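# Hang the shallow basket by its cord on the peg

## Task

Hang the shallow basket from the stand's peg by its cord handle. It only counts if all of the balls are still inside the basket at the end.

## Robot and tools

Robot: two arms, left_arm and right_arm, each with a two-finger gripper and a wrist camera. Calibrated base positions in the scene frame: left_arm (-0.049, +0.296, +0.005) m, right_arm (-0.007, -0.370, +0.045) m, each turned very slightly about z. A camera stand is fixed to the floor behind the arms.

Scene frame: the origin is at table-top height, halfway between the two nominal bases. +x points out over the table, +z points up, and +y points toward left_arm. The arm names do not tell you which side of an image an arm appears on. A gripper's fingers point along its own +z and open and close along its own y. end_effector_position is the point between the finger pads, roughly 1 cm behind the tips. Printed positions and orientations can be a few centimetres off, more so at long reach.

Row format, used by execute_actions and move: one flat list of 14 numbers, each in [-1, 1], always covering both arms. The order is left_arm dx, dy, dz, rx, ry, rz, opening, then the same seven for right_arm. The first six numbers of each arm are an offset, not a pose. They are measured along the scene axes from that arm's Hand target as it stood when the action or move began. Rotation happens about the Hand target's position, and rx, ry, rz form a single rotation vector. Scale: 1.0 equals 0.6 m or 180 degrees. An offset longer than 1.0 may be shortened along its direction. Opening is absolute: +1 is fully open (0.094 m) and -1 is closed. Sending 0 for an opening is a real command, so to leave a gripper alone, repeat its current opening.

execute_actions(actions, cameras): actions is a list of actions. Each action is a table of up to 15 rows, and each row is one control step of 1/30 s. If a table has fewer rows, its last row is held for the remaining steps, so one action lasts 0.5 s. Every row within an action is measured from that action's starting Hand target. The next action starts from the new Hand target, so sending the same offset twice moves the arm twice. cameras is a list of names, ["all"], or []. Images are returned only when actions is empty or cameras requests them. An unknown camera name makes the call invalid.

move(target, speed, blend, opening_speed, grip_force, blocking, cameras): each gripper travels in a straight line toward its offset target. target is either one 14-number row or a list of up to 15 rows. Every row in a list is measured from the same starting Hand targets, not from the previous row. speed is the top path speed in m/s, from 0.002 to 2.9, default 0.25. Turning is capped at twice that value in rad/s. You can give one value, or one per target. blend, in metres, rounds the corners at intermediate targets; 0 means the arm stops at each target. opening_speed sets how fast the commanded opening changes, in scale units per second, minimum 0.2; use it when closing slowly on anything that can squash. grip_force is the limit per finger pad in newtons, from 10 to 50, given as one value or one per arm. It stays in effect until changed. Lower forces close slowly. A move lasts at most 10 s, does not avoid obstacles, and can overshoot when fast. blocking=false returns after about 0.5 s while the move carries on. The result ends with a "move:" line giving the outcome, such as done (within 10 mm and 2 degrees), off_target, moving, held or fault, plus limits=paced (the pose was clipped) or limits=held (steps were withheld).

wait(seconds 0 to 10) lets the scene run while the arms hold their last commands. stop() brakes a running move, which needs some distance. zoom_image(camera, region=[x0,y0,x1,y1]) enlarges part of the newest image from that camera, with the region at most 504x504 pixels. read_manual(section="licences") returns licence text only. finished_scene(scene) ends scene 1 or 2 and cannot be undone. The goal must stay true after the robot lets go.

Cameras: cam_high, cam_low, cam_left_wrist, cam_right_wrist, each 896x504.

Reading results:
- Hand target is your last commanded pose after clipping, and the next offsets start from it. Grippers often stop a few centimetres short because of friction or load. Waiting does not fix this. Send zeros to ask for the target again, or add the missing distance as an offset.
- Orientation commands are clipped each step to within 40 degrees of the measured orientation.
- grip_measured uses the opening scale and reads up to about 2.5 mm wide when empty. Under a squeeze it reads narrower than the object. To release, command an opening well above the current reading.
- "Joint velocities within noise" means the arm is still.
- Joint torques include gravity and carry an offset. Joints 1 to 3 wrap around at ±28 N m.
- Tool commands shows the current gripper commands.
- Motor temperatures: a MOTOR HOT line appears at 75 °C. At 90 °C that arm folds up and stays idle, and at 100 °C it collapses. Holding loads, keeping an arm stretched out, or pushing against something heats the motors.
- The scene keeps running while you compose a reply. The robot holds its last command during that time unless a move is in progress.

Things to avoid:
- Arm-to-arm contact, including one gripper closing on the other's fingers. The clearance check does not protect grippers or wrist cameras.
- Striking the stand, the table or heavy objects.
- Dropping the basket or spilling balls.
- Letting anything leave the table.
- Stressing the camera cables.
- Sweeping a gripper close to its own arm's base; route around it instead.

An arm blocked by something keeps pushing. To end that push, command the target back beyond where the gripper is. Loose objects may get an occasional small nudge from outside. Move slowly near contact, because faster motion and targets set deeper past the contact press harder.

Each tool is called after "Call:" by a JSON object that holds its "op" and its "data", one argument or row to a line.

## Session

Call:
{"op": "execute_actions", "data": {
  "actions": []
}}

Scene clock: 0.00 s.
left_arm: end_effector_position=(+0.3512, +0.2478, +0.1116) grip_measured=+1.000 end_effector_quat_wxyz=(+0.602, +0.089, +0.792, -0.054) | right_arm: end_effector_position=(+0.4038, -0.4179, +0.1702) grip_measured=+1.000 end_effector_quat_wxyz=(+0.592, +0.124, +0.786, -0.127)
Joint positions: left_arm=[-0.041 1.572 0.362 0.935 0.134 0.061 0.094] | right_arm=[0.067 1.551 0.464 0.793 0.406 0.065 0.094]
Joint velocities: within noise
Joint torques (N m): no reading
Motor temperatures (°C): left_arm=[29 27 33 34 26 25 24] | right_arm=[27 24 37 31 26 24 26]
Heat: left arm: 34 °C; right arm: 37 °C.
Hand target: left_arm +0.3549, +0.2474, +0.1229; +0.616, +0.090, +0.781, -0.054 | right_arm +0.4049, -0.4186, +0.1745; +0.596, +0.126, +0.783, -0.128
Tool commands: left_gripper/opening=+1.0 right_gripper/opening=+1.0

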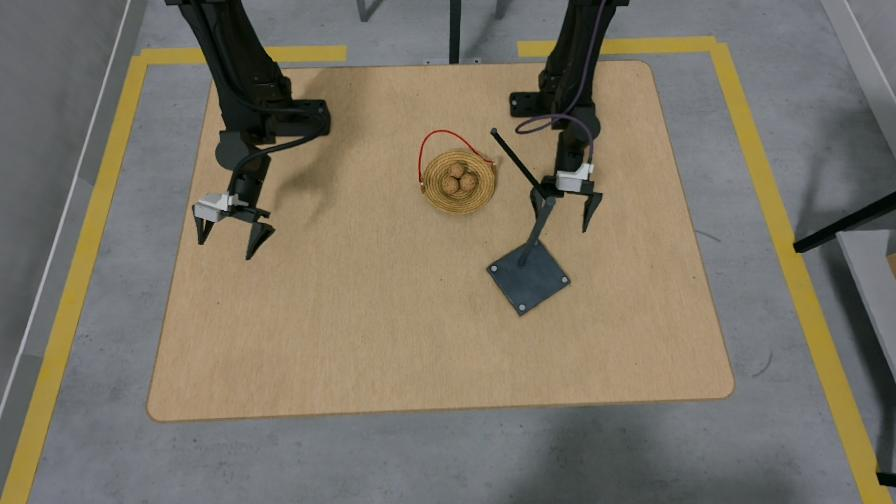

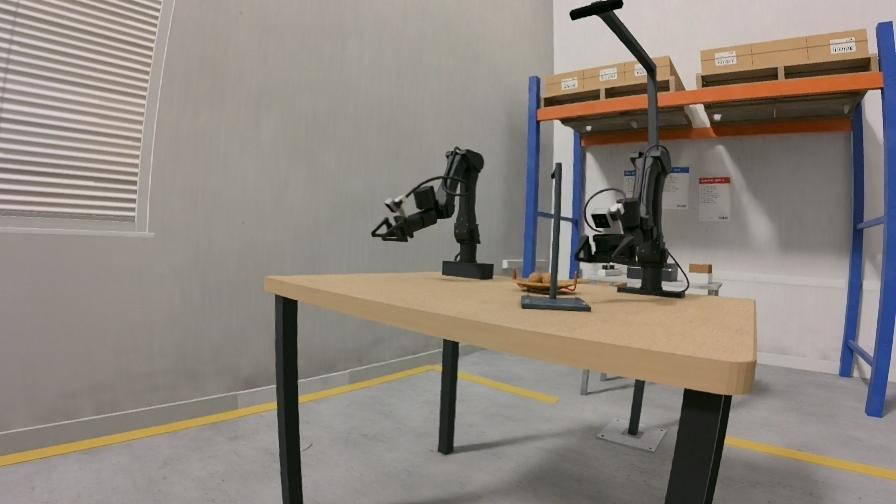

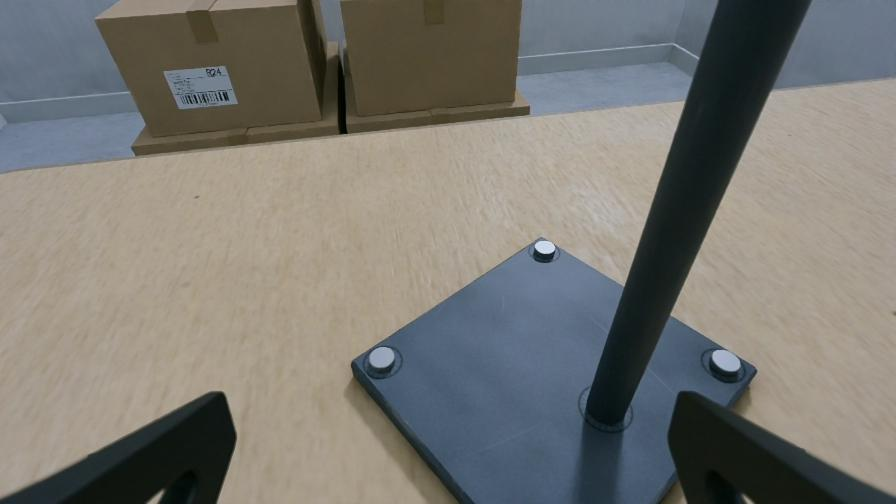

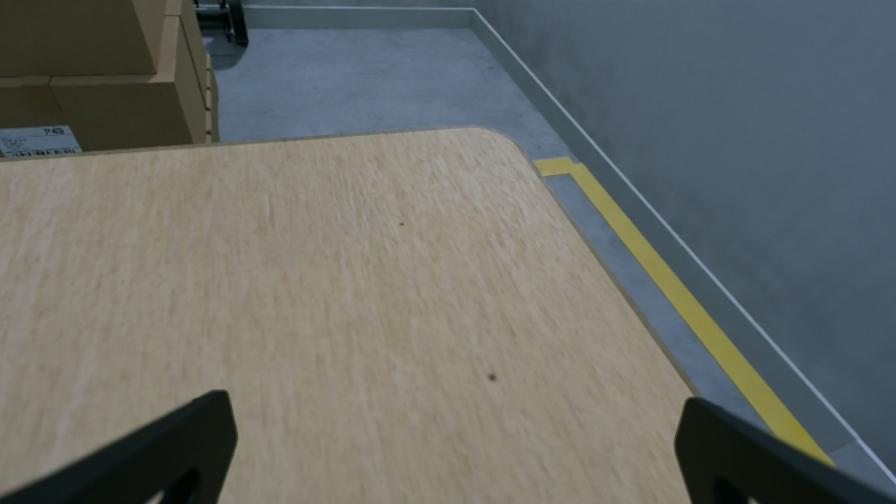

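Call:
{"op": "zoom_image", "data": {
  "camera": "cam_high",
  "region": [390, 100, 640, 330]
}}

Call:
{"op": "zoom_image", "data": {
  "camera": "cam_low",
  "region": [480, 140, 720, 320]
}}

Scaled by 2.016 from the camera's 896x504 image, which has a finer 1280x720 frame.

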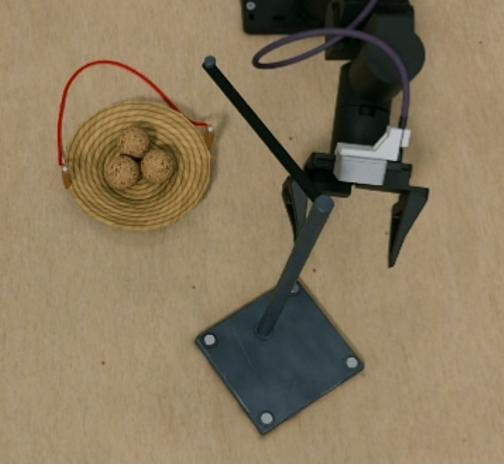

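Scaled by 2.100 from the camera's 896x504 image, which has a finer 1280x720 frame.

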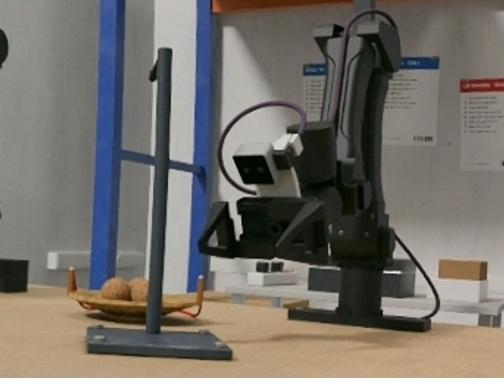

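Call:
{"op": "move", "data": {
  "target": [-0.17,0.16,0,0,0,0,1,-0.658,0.648,0.076,-0.259,0.4,0.503,1],
  "cameras": ["all"]
}}

Scene clock: 66.70 s.
left_arm: end_effector_position=(+0.2553, +0.3452, +0.1201) grip_measured=+1.000 end_effector_quat_wxyz=(+0.611, +0.083, +0.785, -0.054) | right_arm: end_effector_position=(+0.0123, -0.0280, +0.2175) grip_measured=+1.000 end_effector_quat_wxyz=(-0.008, +0.705, -0.709, -0.002)
Joint positions: left_arm=[0.57 1.133 0.128 0.672 0.713 0.24 0.094] | right_arm=[1.527 1.848 1.808 -1.517 0.009 -0.05 0.094]
Joint torques (N m): left_arm=[0.65 -3.73 5.78 1.54 0.28 0.06] | right_arm=[0.1 -6.78 6.02 0.13 -0.08 -0.07]
Motor temperatures (°C): left_arm=[29 28 34 39 26 25 23] | right_arm=[27 24 38 32 25 24 25]
Heat: left arm: 39 °C; right arm: 38 °C.
Hand target: left_arm +0.2529, +0.3435, +0.1230; +0.616, +0.090, +0.781, -0.054 | right_arm +0.0100, -0.0297, +0.2202; +0.000, +0.708, -0.707, +0.000
Off the commanded pose: left_arm 0.004 m, 1 deg | right_arm 0.004 m, 1 deg.
move: done

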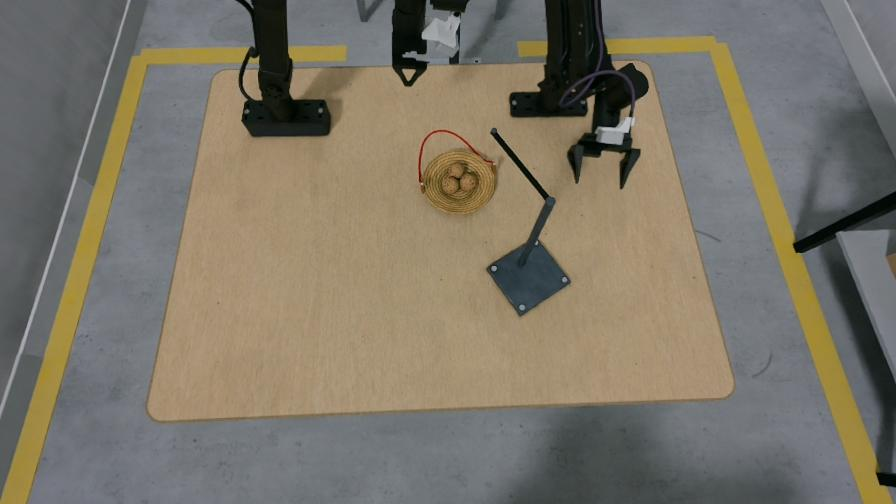

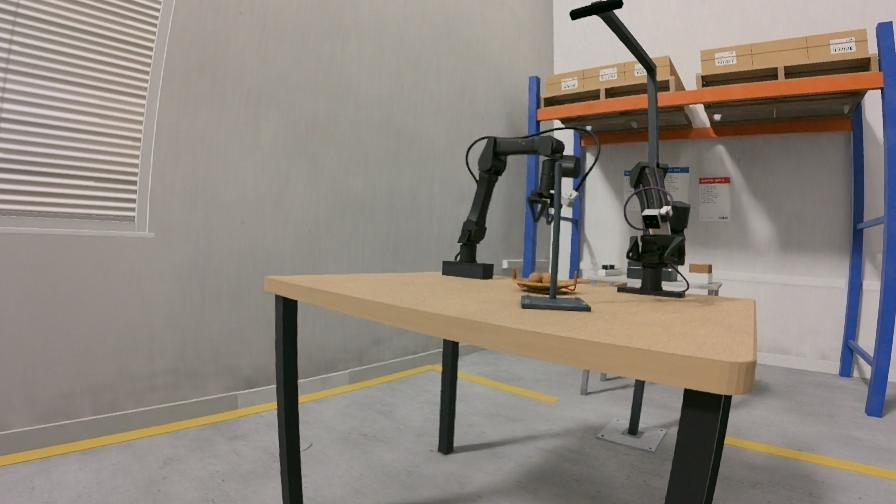

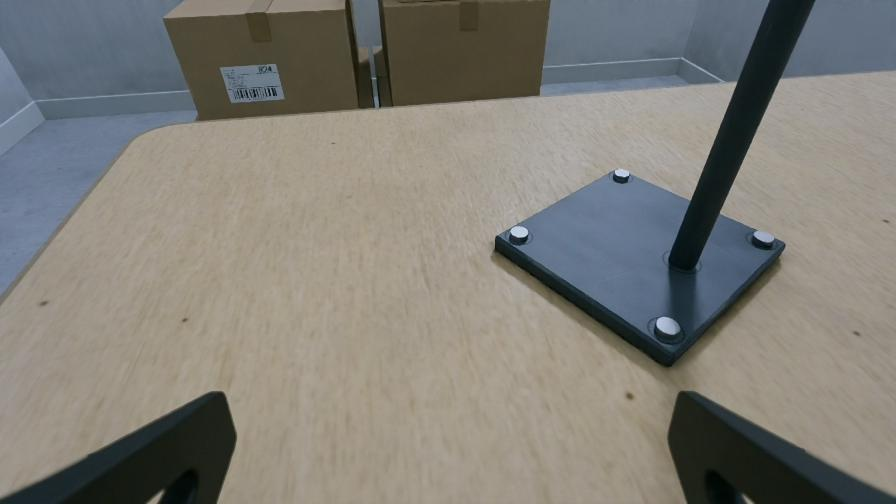

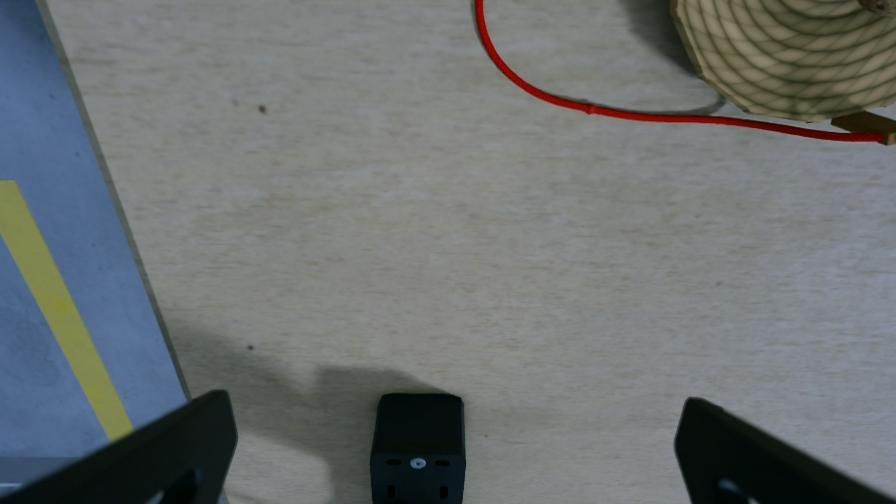

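Call:
{"op": "move", "data": {
  "target": [0,0,0,0,0,0,1,0.08,0.1,0,0,0,0,1],
  "cameras": ["all"]
}}

Call:
{"op": "zoom_image", "data": {
  "camera": "cam_high",
  "region": [370, 40, 570, 230]
}}

Scene clock: 84.53 s.
left_arm: end_effector_position=(+0.2552, +0.3451, +0.1200) grip_measured=+1.000 end_effector_quat_wxyz=(+0.611, +0.083, +0.786, -0.054) | right_arm: end_effector_position=(+0.0622, +0.0377, +0.2183) grip_measured=+1.000 end_effector_quat_wxyz=(-0.043, +0.703, -0.709, -0.028)
Joint positions: left_arm=[0.57 1.133 0.128 0.671 0.713 0.24 0.094] | right_arm=[1.414 2.072 2.123 -1.52 0.005 -0.16 0.094]
Joint torques (N m): left_arm=[0.62 -3.75 5.81 1.53 0.27 0.04] | right_arm=[0.39 -8.68 5.98 0.09 -0.03 -0.06]
Heat: left arm: 38 °C; right arm: 37 °C.
Hand target: left_arm +0.2529, +0.3435, +0.1230; +0.616, +0.090, +0.781, -0.054 | right_arm +0.0580, +0.0303, +0.2203; +0.000, +0.708, -0.707, +0.000
Off the commanded pose: left_arm 0.004 m, 1 deg | right_arm 0.009 m, 6 deg.
joint sent to its limit (right arm) — joint 4 (wrist pitch), lower limit. The joint targets are off in orientation, not in position.
move: off_target (right_arm)

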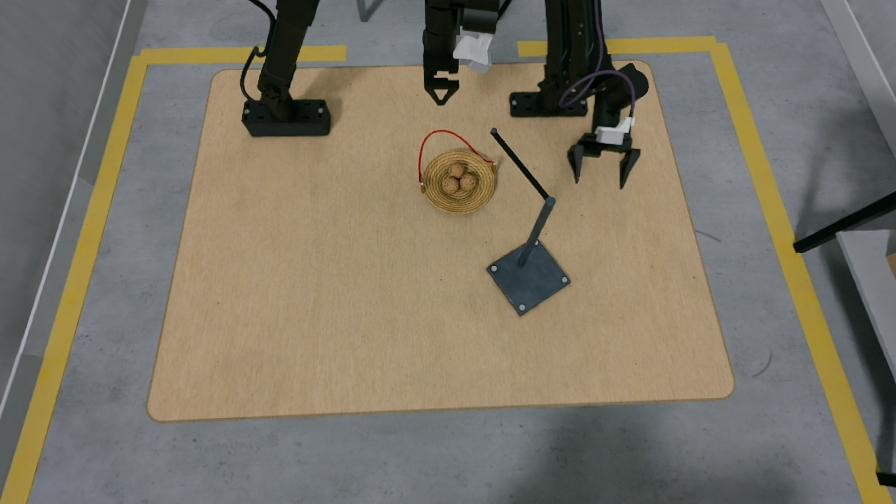

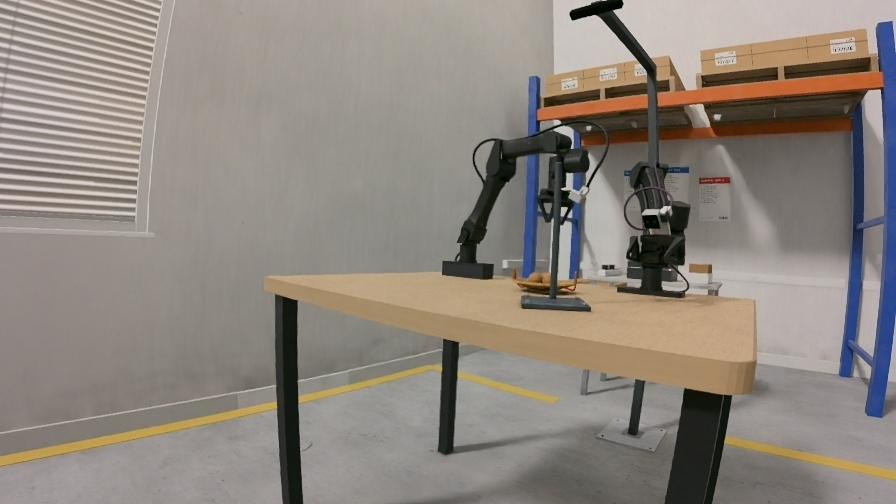

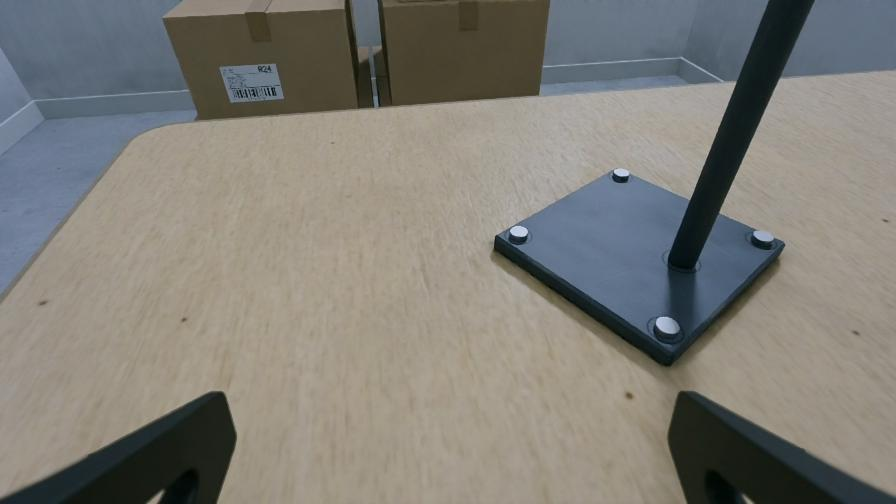

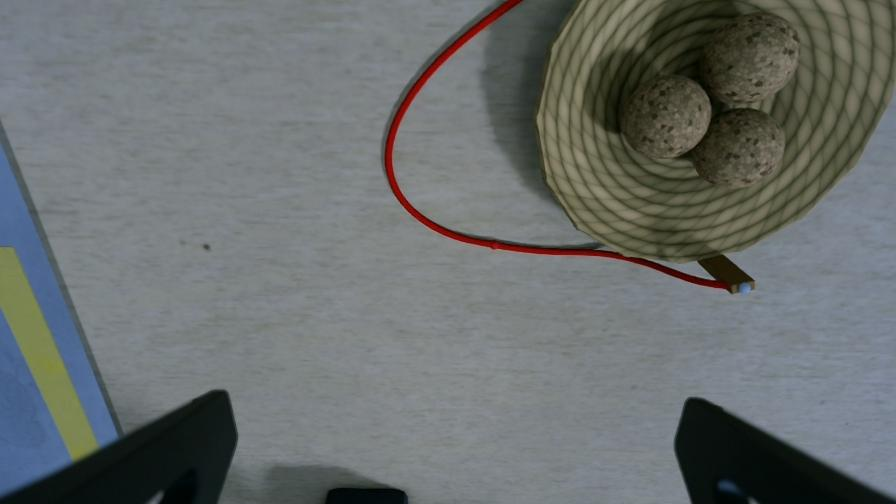

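Scaled by 2.520 from the camera's 896x504 image, which has a finer 1280x720 frame.

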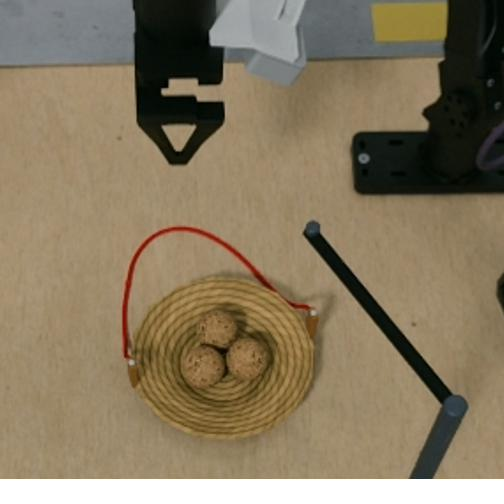

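Call:
{"op": "move", "data": {
  "target": [0,0,0,0,0,0,1,-0.053,0.038,-0.3,0,0,0,-0.2],
  "cameras": ["cam_right_wrist"]
}}

Scene clock: 102.17 s.
left_arm: end_effector_position=(+0.2552, +0.3451, +0.1199) grip_measured=+1.000 end_effector_quat_wxyz=(+0.611, +0.083, +0.786, -0.054) | right_arm: end_effector_position=(+0.0284, +0.0535, +0.0406) grip_measured=-0.198 end_effector_quat_wxyz=(-0.003, +0.708, -0.706, +0.001)
Joint positions: left_arm=[0.57 1.133 0.128 0.671 0.713 0.24 0.094] | right_arm=[1.498 2.246 1.688 -1.01 0.005 -0.088 0.038]
Joint torques (N m): left_arm=[0.61 -3.7 5.83 1.54 0.28 0.05] | right_arm=[0.24 -10.19 4.18 0.33 -0.02 0.03]
Heat: left arm: 38 °C; right arm: 37 °C.
Hand target: left_arm +0.2529, +0.3435, +0.1230; +0.616, +0.090, +0.781, -0.054 | right_arm +0.0262, +0.0529, +0.0401; +0.000, +0.708, -0.707, +0.000
Off the commanded pose: left_arm 0.004 m, 1 deg | right_arm 0.002 m, 0 deg.
move: done
Images, in order (width x height): cam_right_wrist 896x504.

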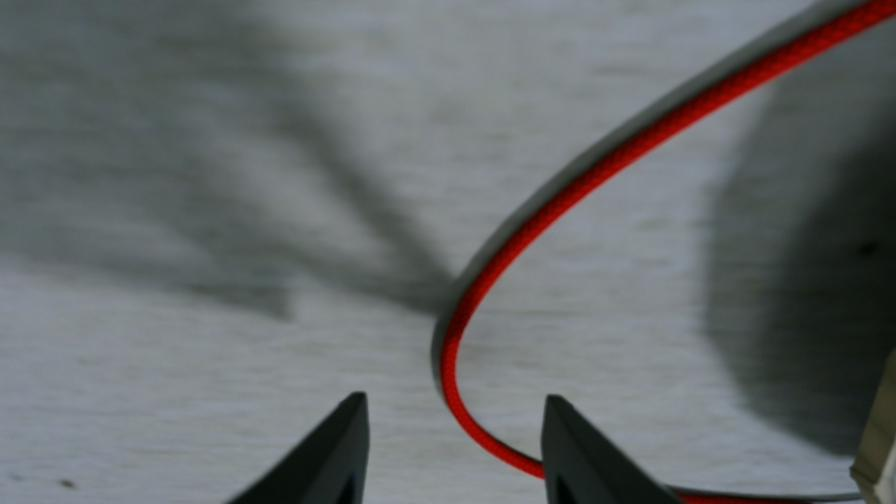

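Call:
{"op": "move", "data": {
  "target": [0,0,0,0,0,0,1,-0.003,-0.013,-0.053,0,0,0,-0.2],
  "speed": 0.06,
  "cameras": ["cam_right_wrist"]
}}

Scene clock: 105.57 s.
left_arm: end_effector_position=(+0.2552, +0.3451, +0.1199) grip_measured=+1.000 end_effector_quat_wxyz=(+0.611, +0.083, +0.786, -0.054) | right_arm: end_effector_position=(+0.0280, +0.0476, +0.0181) grip_measured=-0.198 end_effector_quat_wxyz=(-0.006, +0.707, -0.707, -0.002)
Joint positions: left_arm=[0.57 1.133 0.128 0.671 0.713 0.24 0.094] | right_arm=[1.498 2.247 1.594 -0.906 0.005 -0.085 0.038]
Joint torques (N m): left_arm=[0.66 -3.7 5.82 1.53 0.28 0.05] | right_arm=[0.46 -8.81 3.15 0.53 -0.02 0.01]
Heat: left arm: 38 °C; right arm: 37 °C.
Hand target: left_arm +0.2529, +0.3435, +0.1230; +0.616, +0.090, +0.781, -0.054 | right_arm +0.0244, +0.0452, +0.0084; +0.000, +0.708, -0.707, +0.000
Off the commanded pose: left_arm 0.004 m, 1 deg | right_arm 0.011 m, 1 deg.
move: off_target (right_arm)
Images, in order (width x height): cam_right_wrist 896x504.

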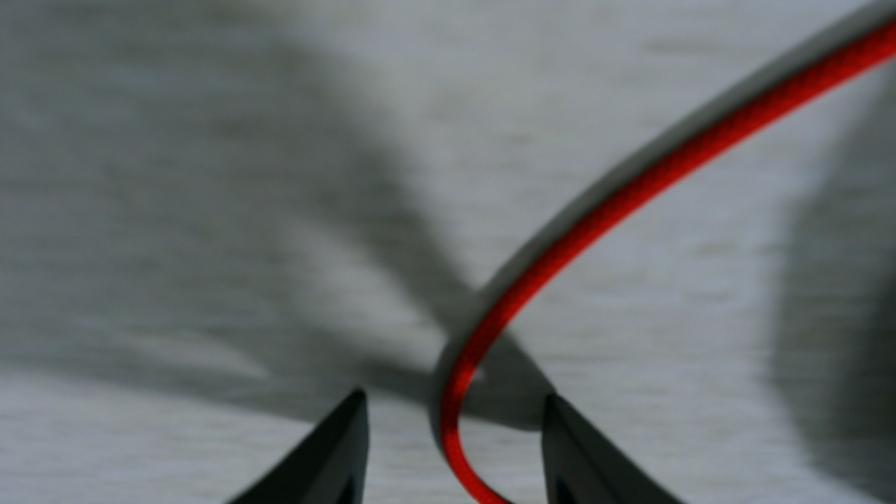

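Call:
{"op": "move", "data": {
  "target": [0,0,0,0,0,0,1,-0.002,0,-0.014,0,0,0,-0.2],
  "speed": 0.04,
  "cameras": ["cam_right_wrist"]
}}

Scene clock: 108.53 s.
left_arm: end_effector_position=(+0.2552, +0.3451, +0.1199) grip_measured=+1.000 end_effector_quat_wxyz=(+0.611, +0.083, +0.786, -0.054) | right_arm: end_effector_position=(+0.0261, +0.0475, +0.0171) grip_measured=-0.198 end_effector_quat_wxyz=(-0.006, +0.709, -0.705, -0.003)
Joint positions: left_arm=[0.57 1.133 0.128 0.671 0.713 0.24 0.094] | right_arm=[1.502 2.247 1.59 -0.901 0.004 -0.085 0.038]
Joint torques (N m): left_arm=[0.62 -3.7 5.82 1.55 0.26 0.05] | right_arm=[0.38 -7.8 2.5 0.72 -0.02 0.04]
Heat: left arm: 38 °C; right arm: 37 °C.
Hand target: left_arm +0.2529, +0.3435, +0.1230; +0.616, +0.090, +0.781, -0.054 | right_arm +0.0233, +0.0451, -0.0001; +0.000, +0.708, -0.707, +0.000
Off the commanded pose: left_arm 0.004 m, 1 deg | right_arm 0.018 m, 1 deg.
move: off_target (right_arm)
Images, in order (width x height): cam_right_wrist 896x504.

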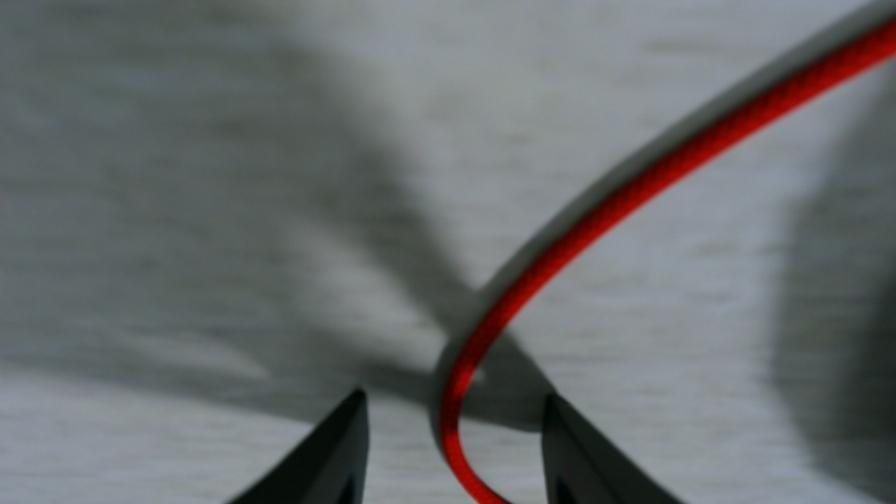

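Call:
{"op": "move", "data": {
  "target": [
    [0,0,0,0,0,0,1,0,0,0.014,0,0,0,-0.2],
    [0,0,0,0,0,0,1,0,0,0.014,0,0,0,-1]
  ],
  "speed": 0.04,
  "opening_speed": 0.8,
  "cameras": ["cam_right_wrist"]
}}

Scene clock: 115.70 s.
left_arm: end_effector_position=(+0.2552, +0.3451, +0.1199) grip_measured=+1.000 end_effector_quat_wxyz=(+0.611, +0.083, +0.786, -0.054) | right_arm: end_effector_position=(+0.0247, +0.0473, +0.0171) grip_measured=-0.961 end_effector_quat_wxyz=(-0.005, +0.709, -0.706, -0.003)
Joint positions: left_arm=[0.57 1.133 0.128 0.671 0.713 0.24 0.094] | right_arm=[1.505 2.247 1.59 -0.902 0.001 -0.082 0.002]
Joint torques (N m): left_arm=[0.61 -3.71 5.82 1.56 0.27 0.05] | right_arm=[0.2 -8.83 3.38 0.51 0 0]
Heat: left arm: 38 °C; right arm: 37 °C.
Hand target: left_arm +0.2529, +0.3435, +0.1230; +0.616, +0.090, +0.781, -0.054 | right_arm +0.0232, +0.0451, +0.0083; +0.000, +0.708, -0.707, +0.000
Off the commanded pose: left_arm 0.004 m, 1 deg | right_arm 0.009 m, 1 deg.
move: done
Images, in order (width x height): cam_right_wrist 896x504.

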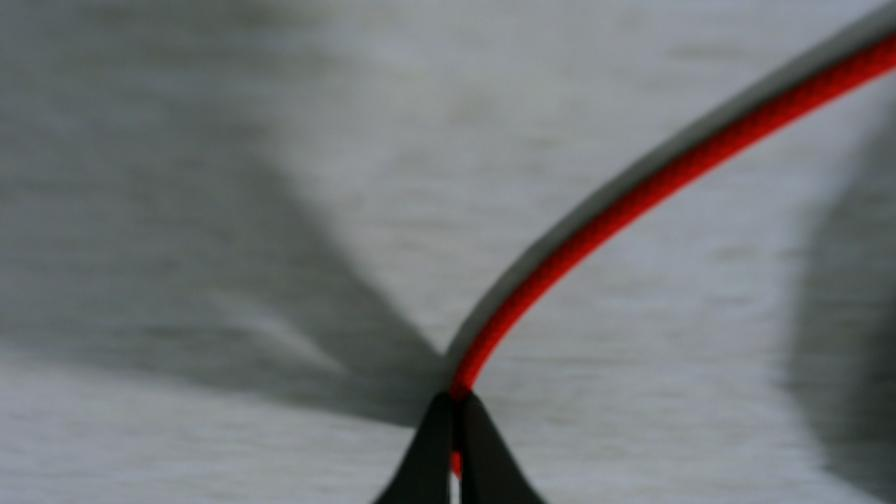

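Call:
{"op": "move", "data": {
  "target": [-0.12,0.03,0.33,0,0,-0.25,1,0.05,0,0.08,0,0,0,-1],
  "speed": 0.15,
  "cameras": ["all"]
}}

Scene clock: 127.63 s.
left_arm: end_effector_position=(+0.1829, +0.3620, +0.3079) grip_measured=+1.000 end_effector_quat_wxyz=(+0.576, +0.257, +0.769, -0.103) | right_arm: end_effector_position=(+0.0502, +0.0397, +0.0384) grip_measured=-0.963 end_effector_quat_wxyz=(+0.014, +0.707, -0.707, +0.009)
Joint positions: left_arm=[1.08 1.195 1.219 -1.557 1.251 1.677 0.094] | right_arm=[1.44 2.24 1.669 -1.032 -0.002 -0.143 0.002]
Joint torques (N m): left_arm=[0.64 -3.64 9.09 0.1 0.76 -0.06] | right_arm=[-0.43 -12.89 5.63 0.12 0.04 -0.08]
Heat: left arm: 38 °C; right arm: 36 °C.
Hand target: left_arm +0.1809, +0.3615, +0.3209; +0.548, +0.382, +0.687, -0.285 | right_arm +0.0533, +0.0451, +0.0564; +0.000, +0.708, -0.707, +0.000
Off the commanded pose: left_arm 0.013 m, 27 deg | right_arm 0.019 m, 2 deg.
joint sent to its limit (left arm) — joint 4 (wrist pitch), lower limit. The joint targets are off in orientation, not in position.
move: off_target (left_arm, right_arm)

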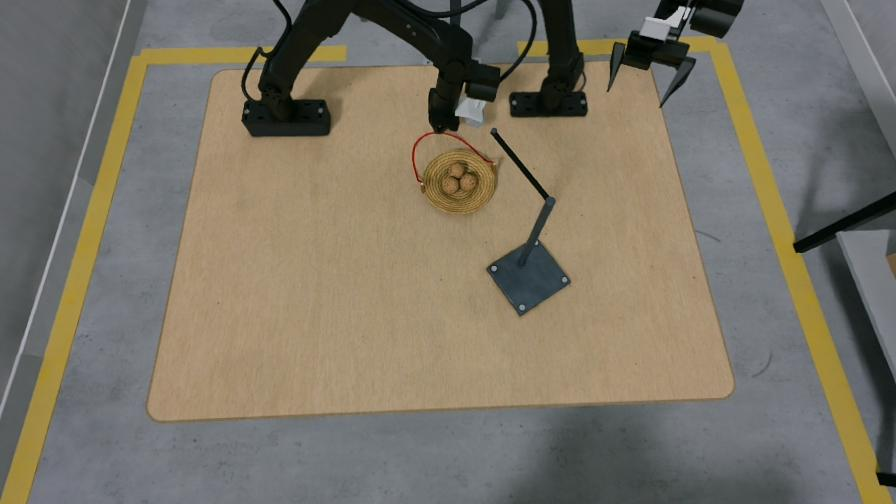

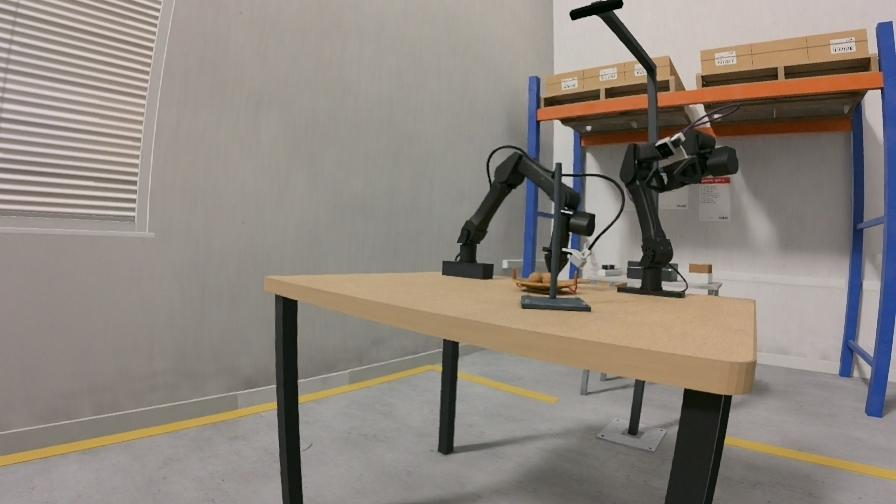

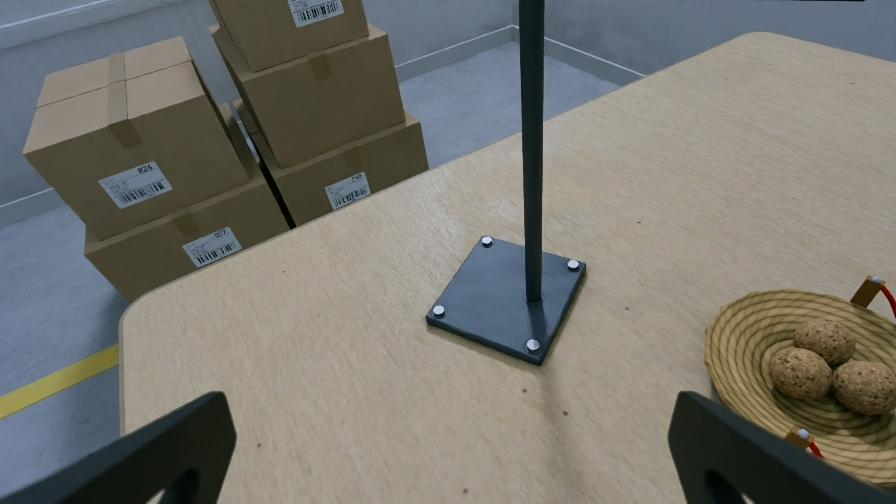

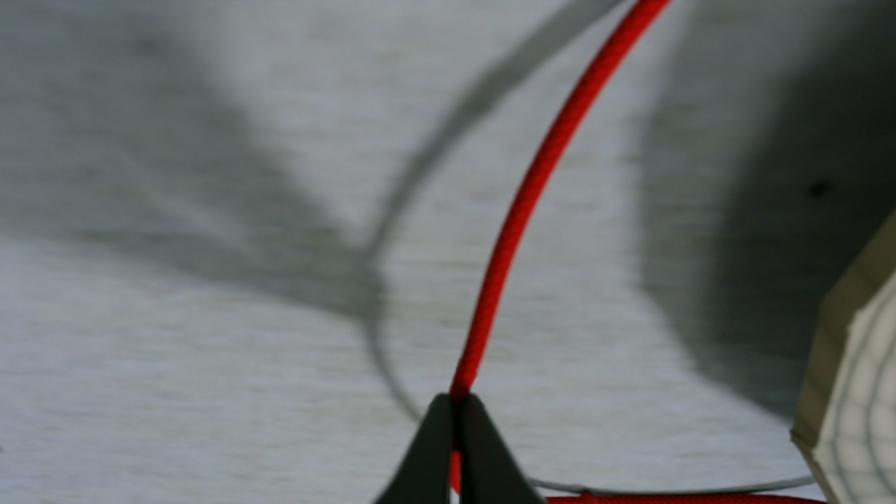

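Call:
{"op": "move", "data": {
  "target": [0.065,0.15,-0.285,-0.115,-0.076,0,1,0.0,0,0,0,0,0,-1],
  "cameras": ["cam_left_wrist","cam_high"]
}}

Scene clock: 137.57 s.
left_arm: end_effector_position=(+0.2162, +0.4416, +0.1449) grip_measured=+1.000 end_effector_quat_wxyz=(+0.593, +0.173, +0.750, -0.235) | right_arm: end_effector_position=(+0.0502, +0.0396, +0.0384) grip_measured=-0.963 end_effector_quat_wxyz=(+0.014, +0.707, -0.707, +0.009)
Joint positions: left_arm=[1.136 1.905 1.081 -1.408 1.333 2.096 0.094] | right_arm=[1.44 2.24 1.669 -1.033 -0.002 -0.143 0.002]
Joint torques (N m): left_arm=[0.53 -7.21 7.01 -0.51 0.63 0.09] | right_arm=[-0.44 -12.82 5.7 0.14 0.05 -0.07]
Heat: left arm: 36 °C; right arm: 37 °C.
Hand target: left_arm +0.2199, +0.4514, +0.1499; +0.685, +0.309, +0.555, -0.357 | right_arm +0.0533, +0.0450, +0.0564; +0.000, +0.708, -0.707, +0.000
Off the commanded pose: left_arm 0.012 m, 32 deg | right_arm 0.019 m, 2 deg.
joint sent to its limit (left arm) — joint 6 (wrist roll), upper limit. The joint targets are off in orientation, not in position.
move: off_target (left_arm, right_arm)
Images, in order (width x height): cam_high 896x504, cam_left_wrist 896x504.

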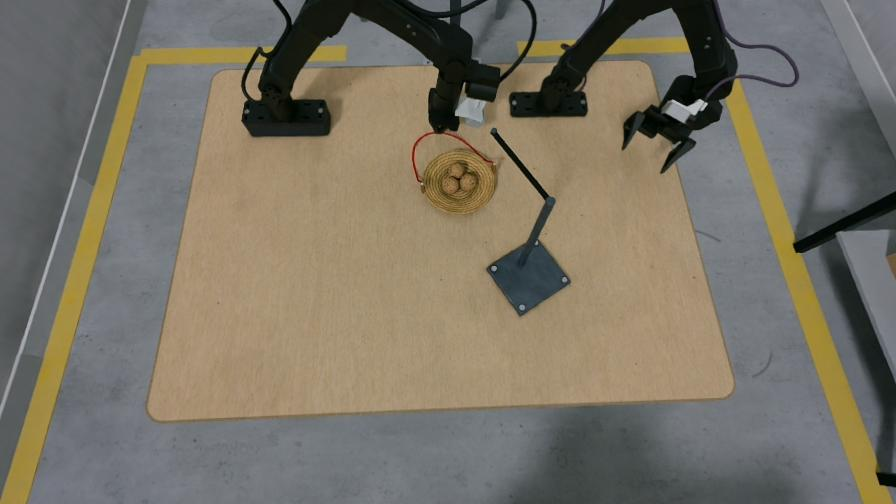

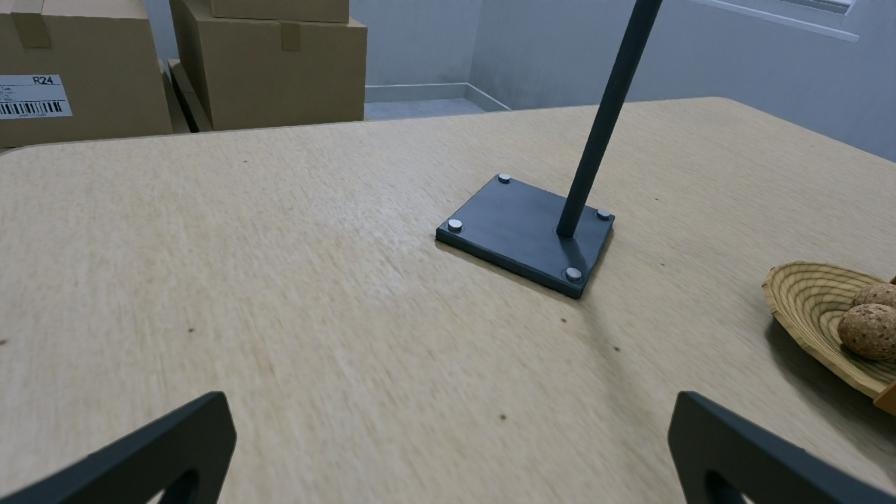

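Call:
{"op": "move", "data": {
  "target": [-0.083,-0.083,0.083,0,0.01,0.147,1,0.111,0.025,0.123,0,0,0,-1],
  "speed": 0.1,
  "cameras": ["all"]
}}

Scene clock: 151.47 s.
left_arm: end_effector_position=(+0.1718, +0.3992, +0.1921) grip_measured=+1.000 end_effector_quat_wxyz=(+0.687, +0.099, +0.708, -0.129) | right_arm: end_effector_position=(+0.1187, +0.0611, +0.1306) grip_measured=-0.963 end_effector_quat_wxyz=(-0.006, +0.707, -0.707, -0.004)
Joint positions: left_arm=[1.283 1.459 0.675 -1.36 1.543 2.098 0.094] | right_arm=[1.296 2.293 2.129 -1.393 -0.001 -0.285 0.002]
Joint torques (N m): left_arm=[0.64 -5.82 4.38 -0.48 0.77 0.07] | right_arm=[-0.25 -9.7 6.12 0.2 0.02 -0.08]
Heat: left arm: 35 °C; right arm: 37 °C.
Hand target: left_arm +0.1701, +0.4017, +0.1997; +0.740, +0.168, +0.622, -0.195 | right_arm +0.1198, +0.0601, +0.1301; +0.000, +0.708, -0.707, +0.000
Off the commanded pose: left_arm 0.008 m, 16 deg | right_arm 0.002 m, 1 deg.
joint sent to its limit (left arm) — joint 5 (wrist yaw), upper limit; joint 6 (wrist roll), upper limit. The joint targets are off in orientation, not in position.
move: off_target (left_arm)

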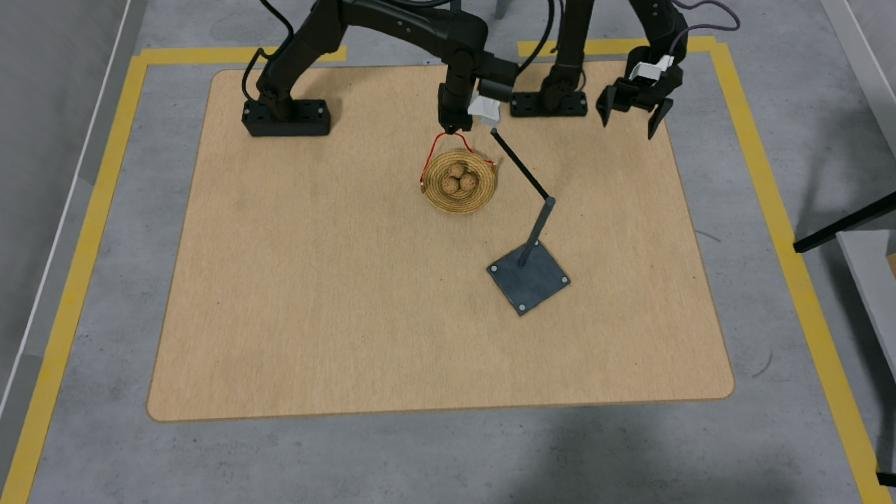

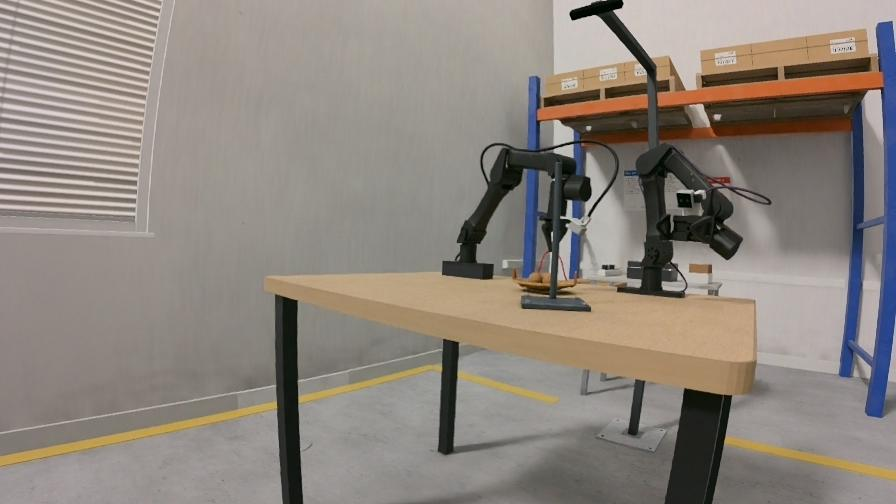

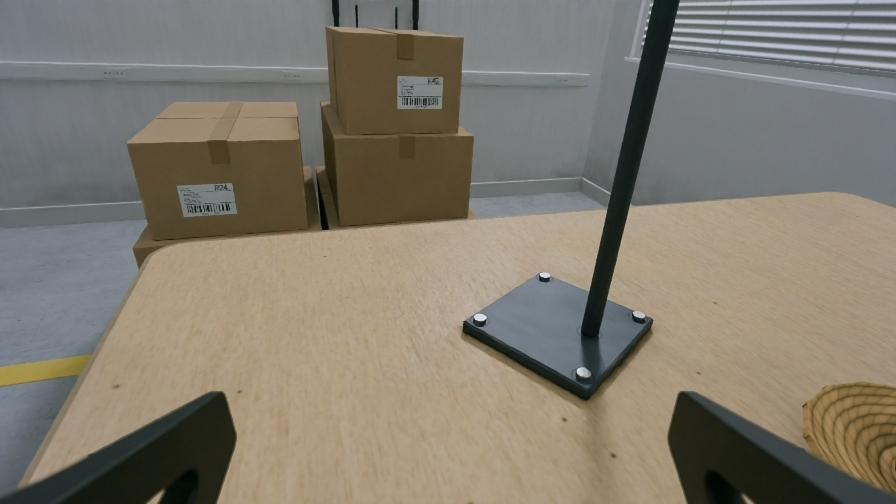

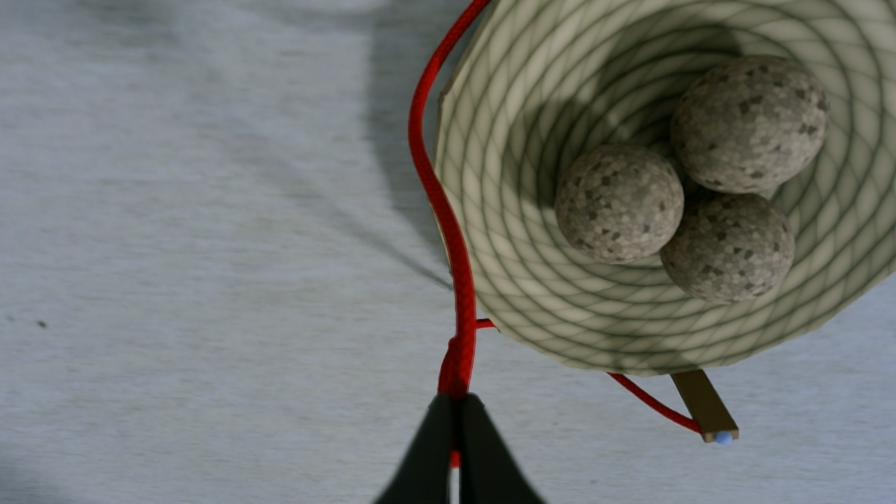

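Call:
{"op": "move", "data": {
  "target": [0,0,0,0,0,0,1,0.02,0.0,0.03,0.106,-0.292,0.205,-1],
  "speed": 0.25,
  "cameras": ["all"]
}}

Scene clock: 174.67 s.
left_arm: end_effector_position=(+0.1718, +0.3992, +0.1921) grip_measured=+1.000 end_effector_quat_wxyz=(+0.687, +0.099, +0.708, -0.129) | right_arm: end_effector_position=(+0.1318, +0.0624, +0.1391) grip_measured=-0.963 end_effector_quat_wxyz=(-0.408, +0.810, -0.372, +0.196)
Joint positions: left_arm=[1.283 1.459 0.675 -1.36 1.543 2.098 0.094] | right_arm=[1.5 1.775 1.012 -0.046 0.614 -1.045 0.002]
Joint torques (N m): left_arm=[0.61 -5.74 4.4 -0.46 0.78 0.08] | right_arm=[0.14 -9.57 3.96 1.33 0.35 -0.03]
Motor temperatures (°C): left_arm=[29 27 33 34 27 25 23] | right_arm=[27 30 37 27 24 23 26]
Heat: left arm: 34 °C; right arm: 37 °C.
Hand target: left_arm +0.1701, +0.4017, +0.1997; +0.740, +0.168, +0.622, -0.195 | right_arm +0.1319, +0.0601, +0.1482; -0.417, +0.805, -0.374, +0.195
Off the commanded pose: left_arm 0.008 m, 16 deg | right_arm 0.009 m, 1 deg.
joint sent to its limit (left arm) — joint 5 (wrist yaw), upper limit; joint 6 (wrist roll), upper limit. The joint targets are off in orientation, not in position.
move: off_target (left_arm)

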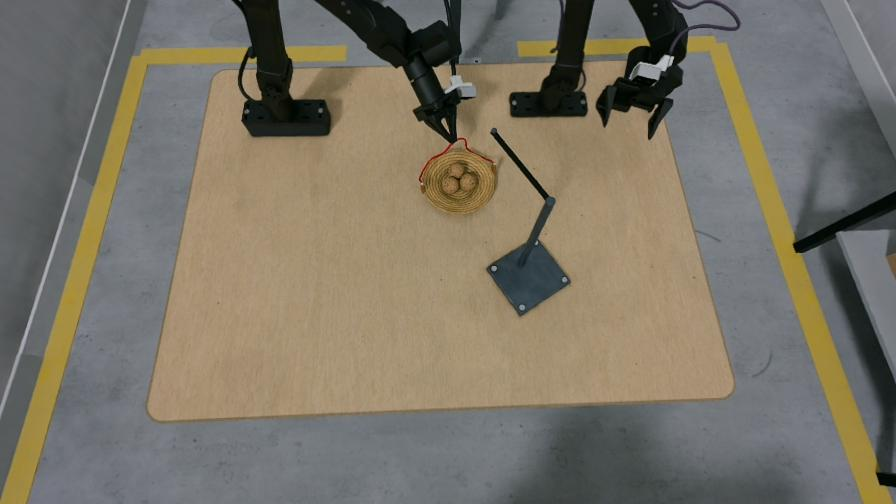

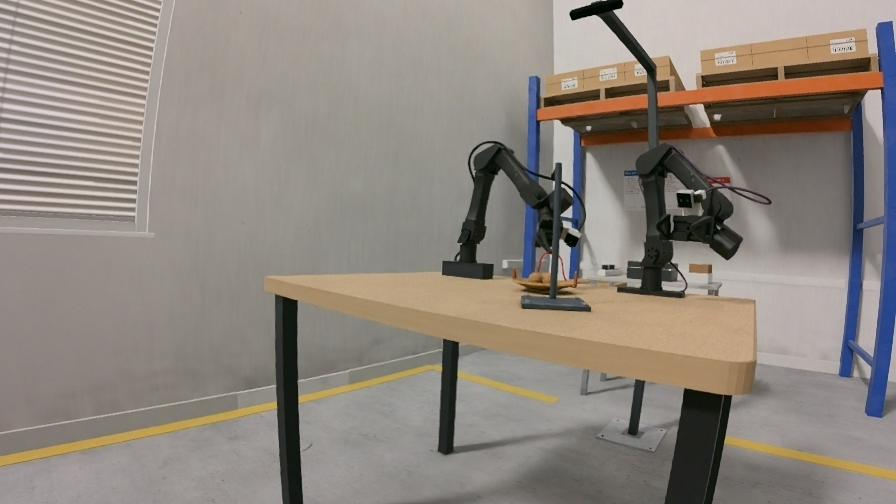

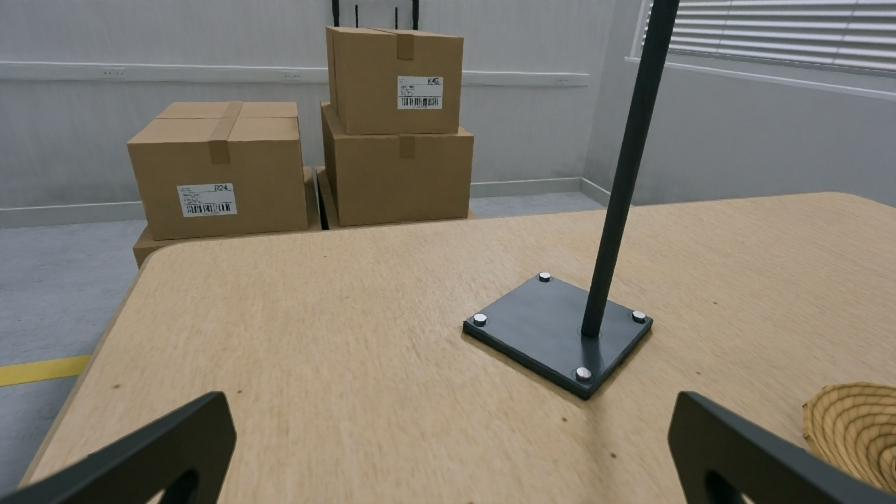

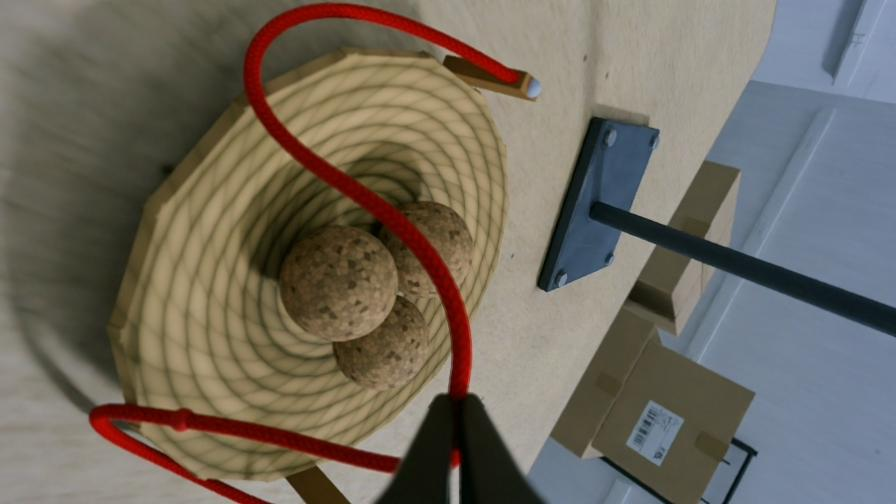

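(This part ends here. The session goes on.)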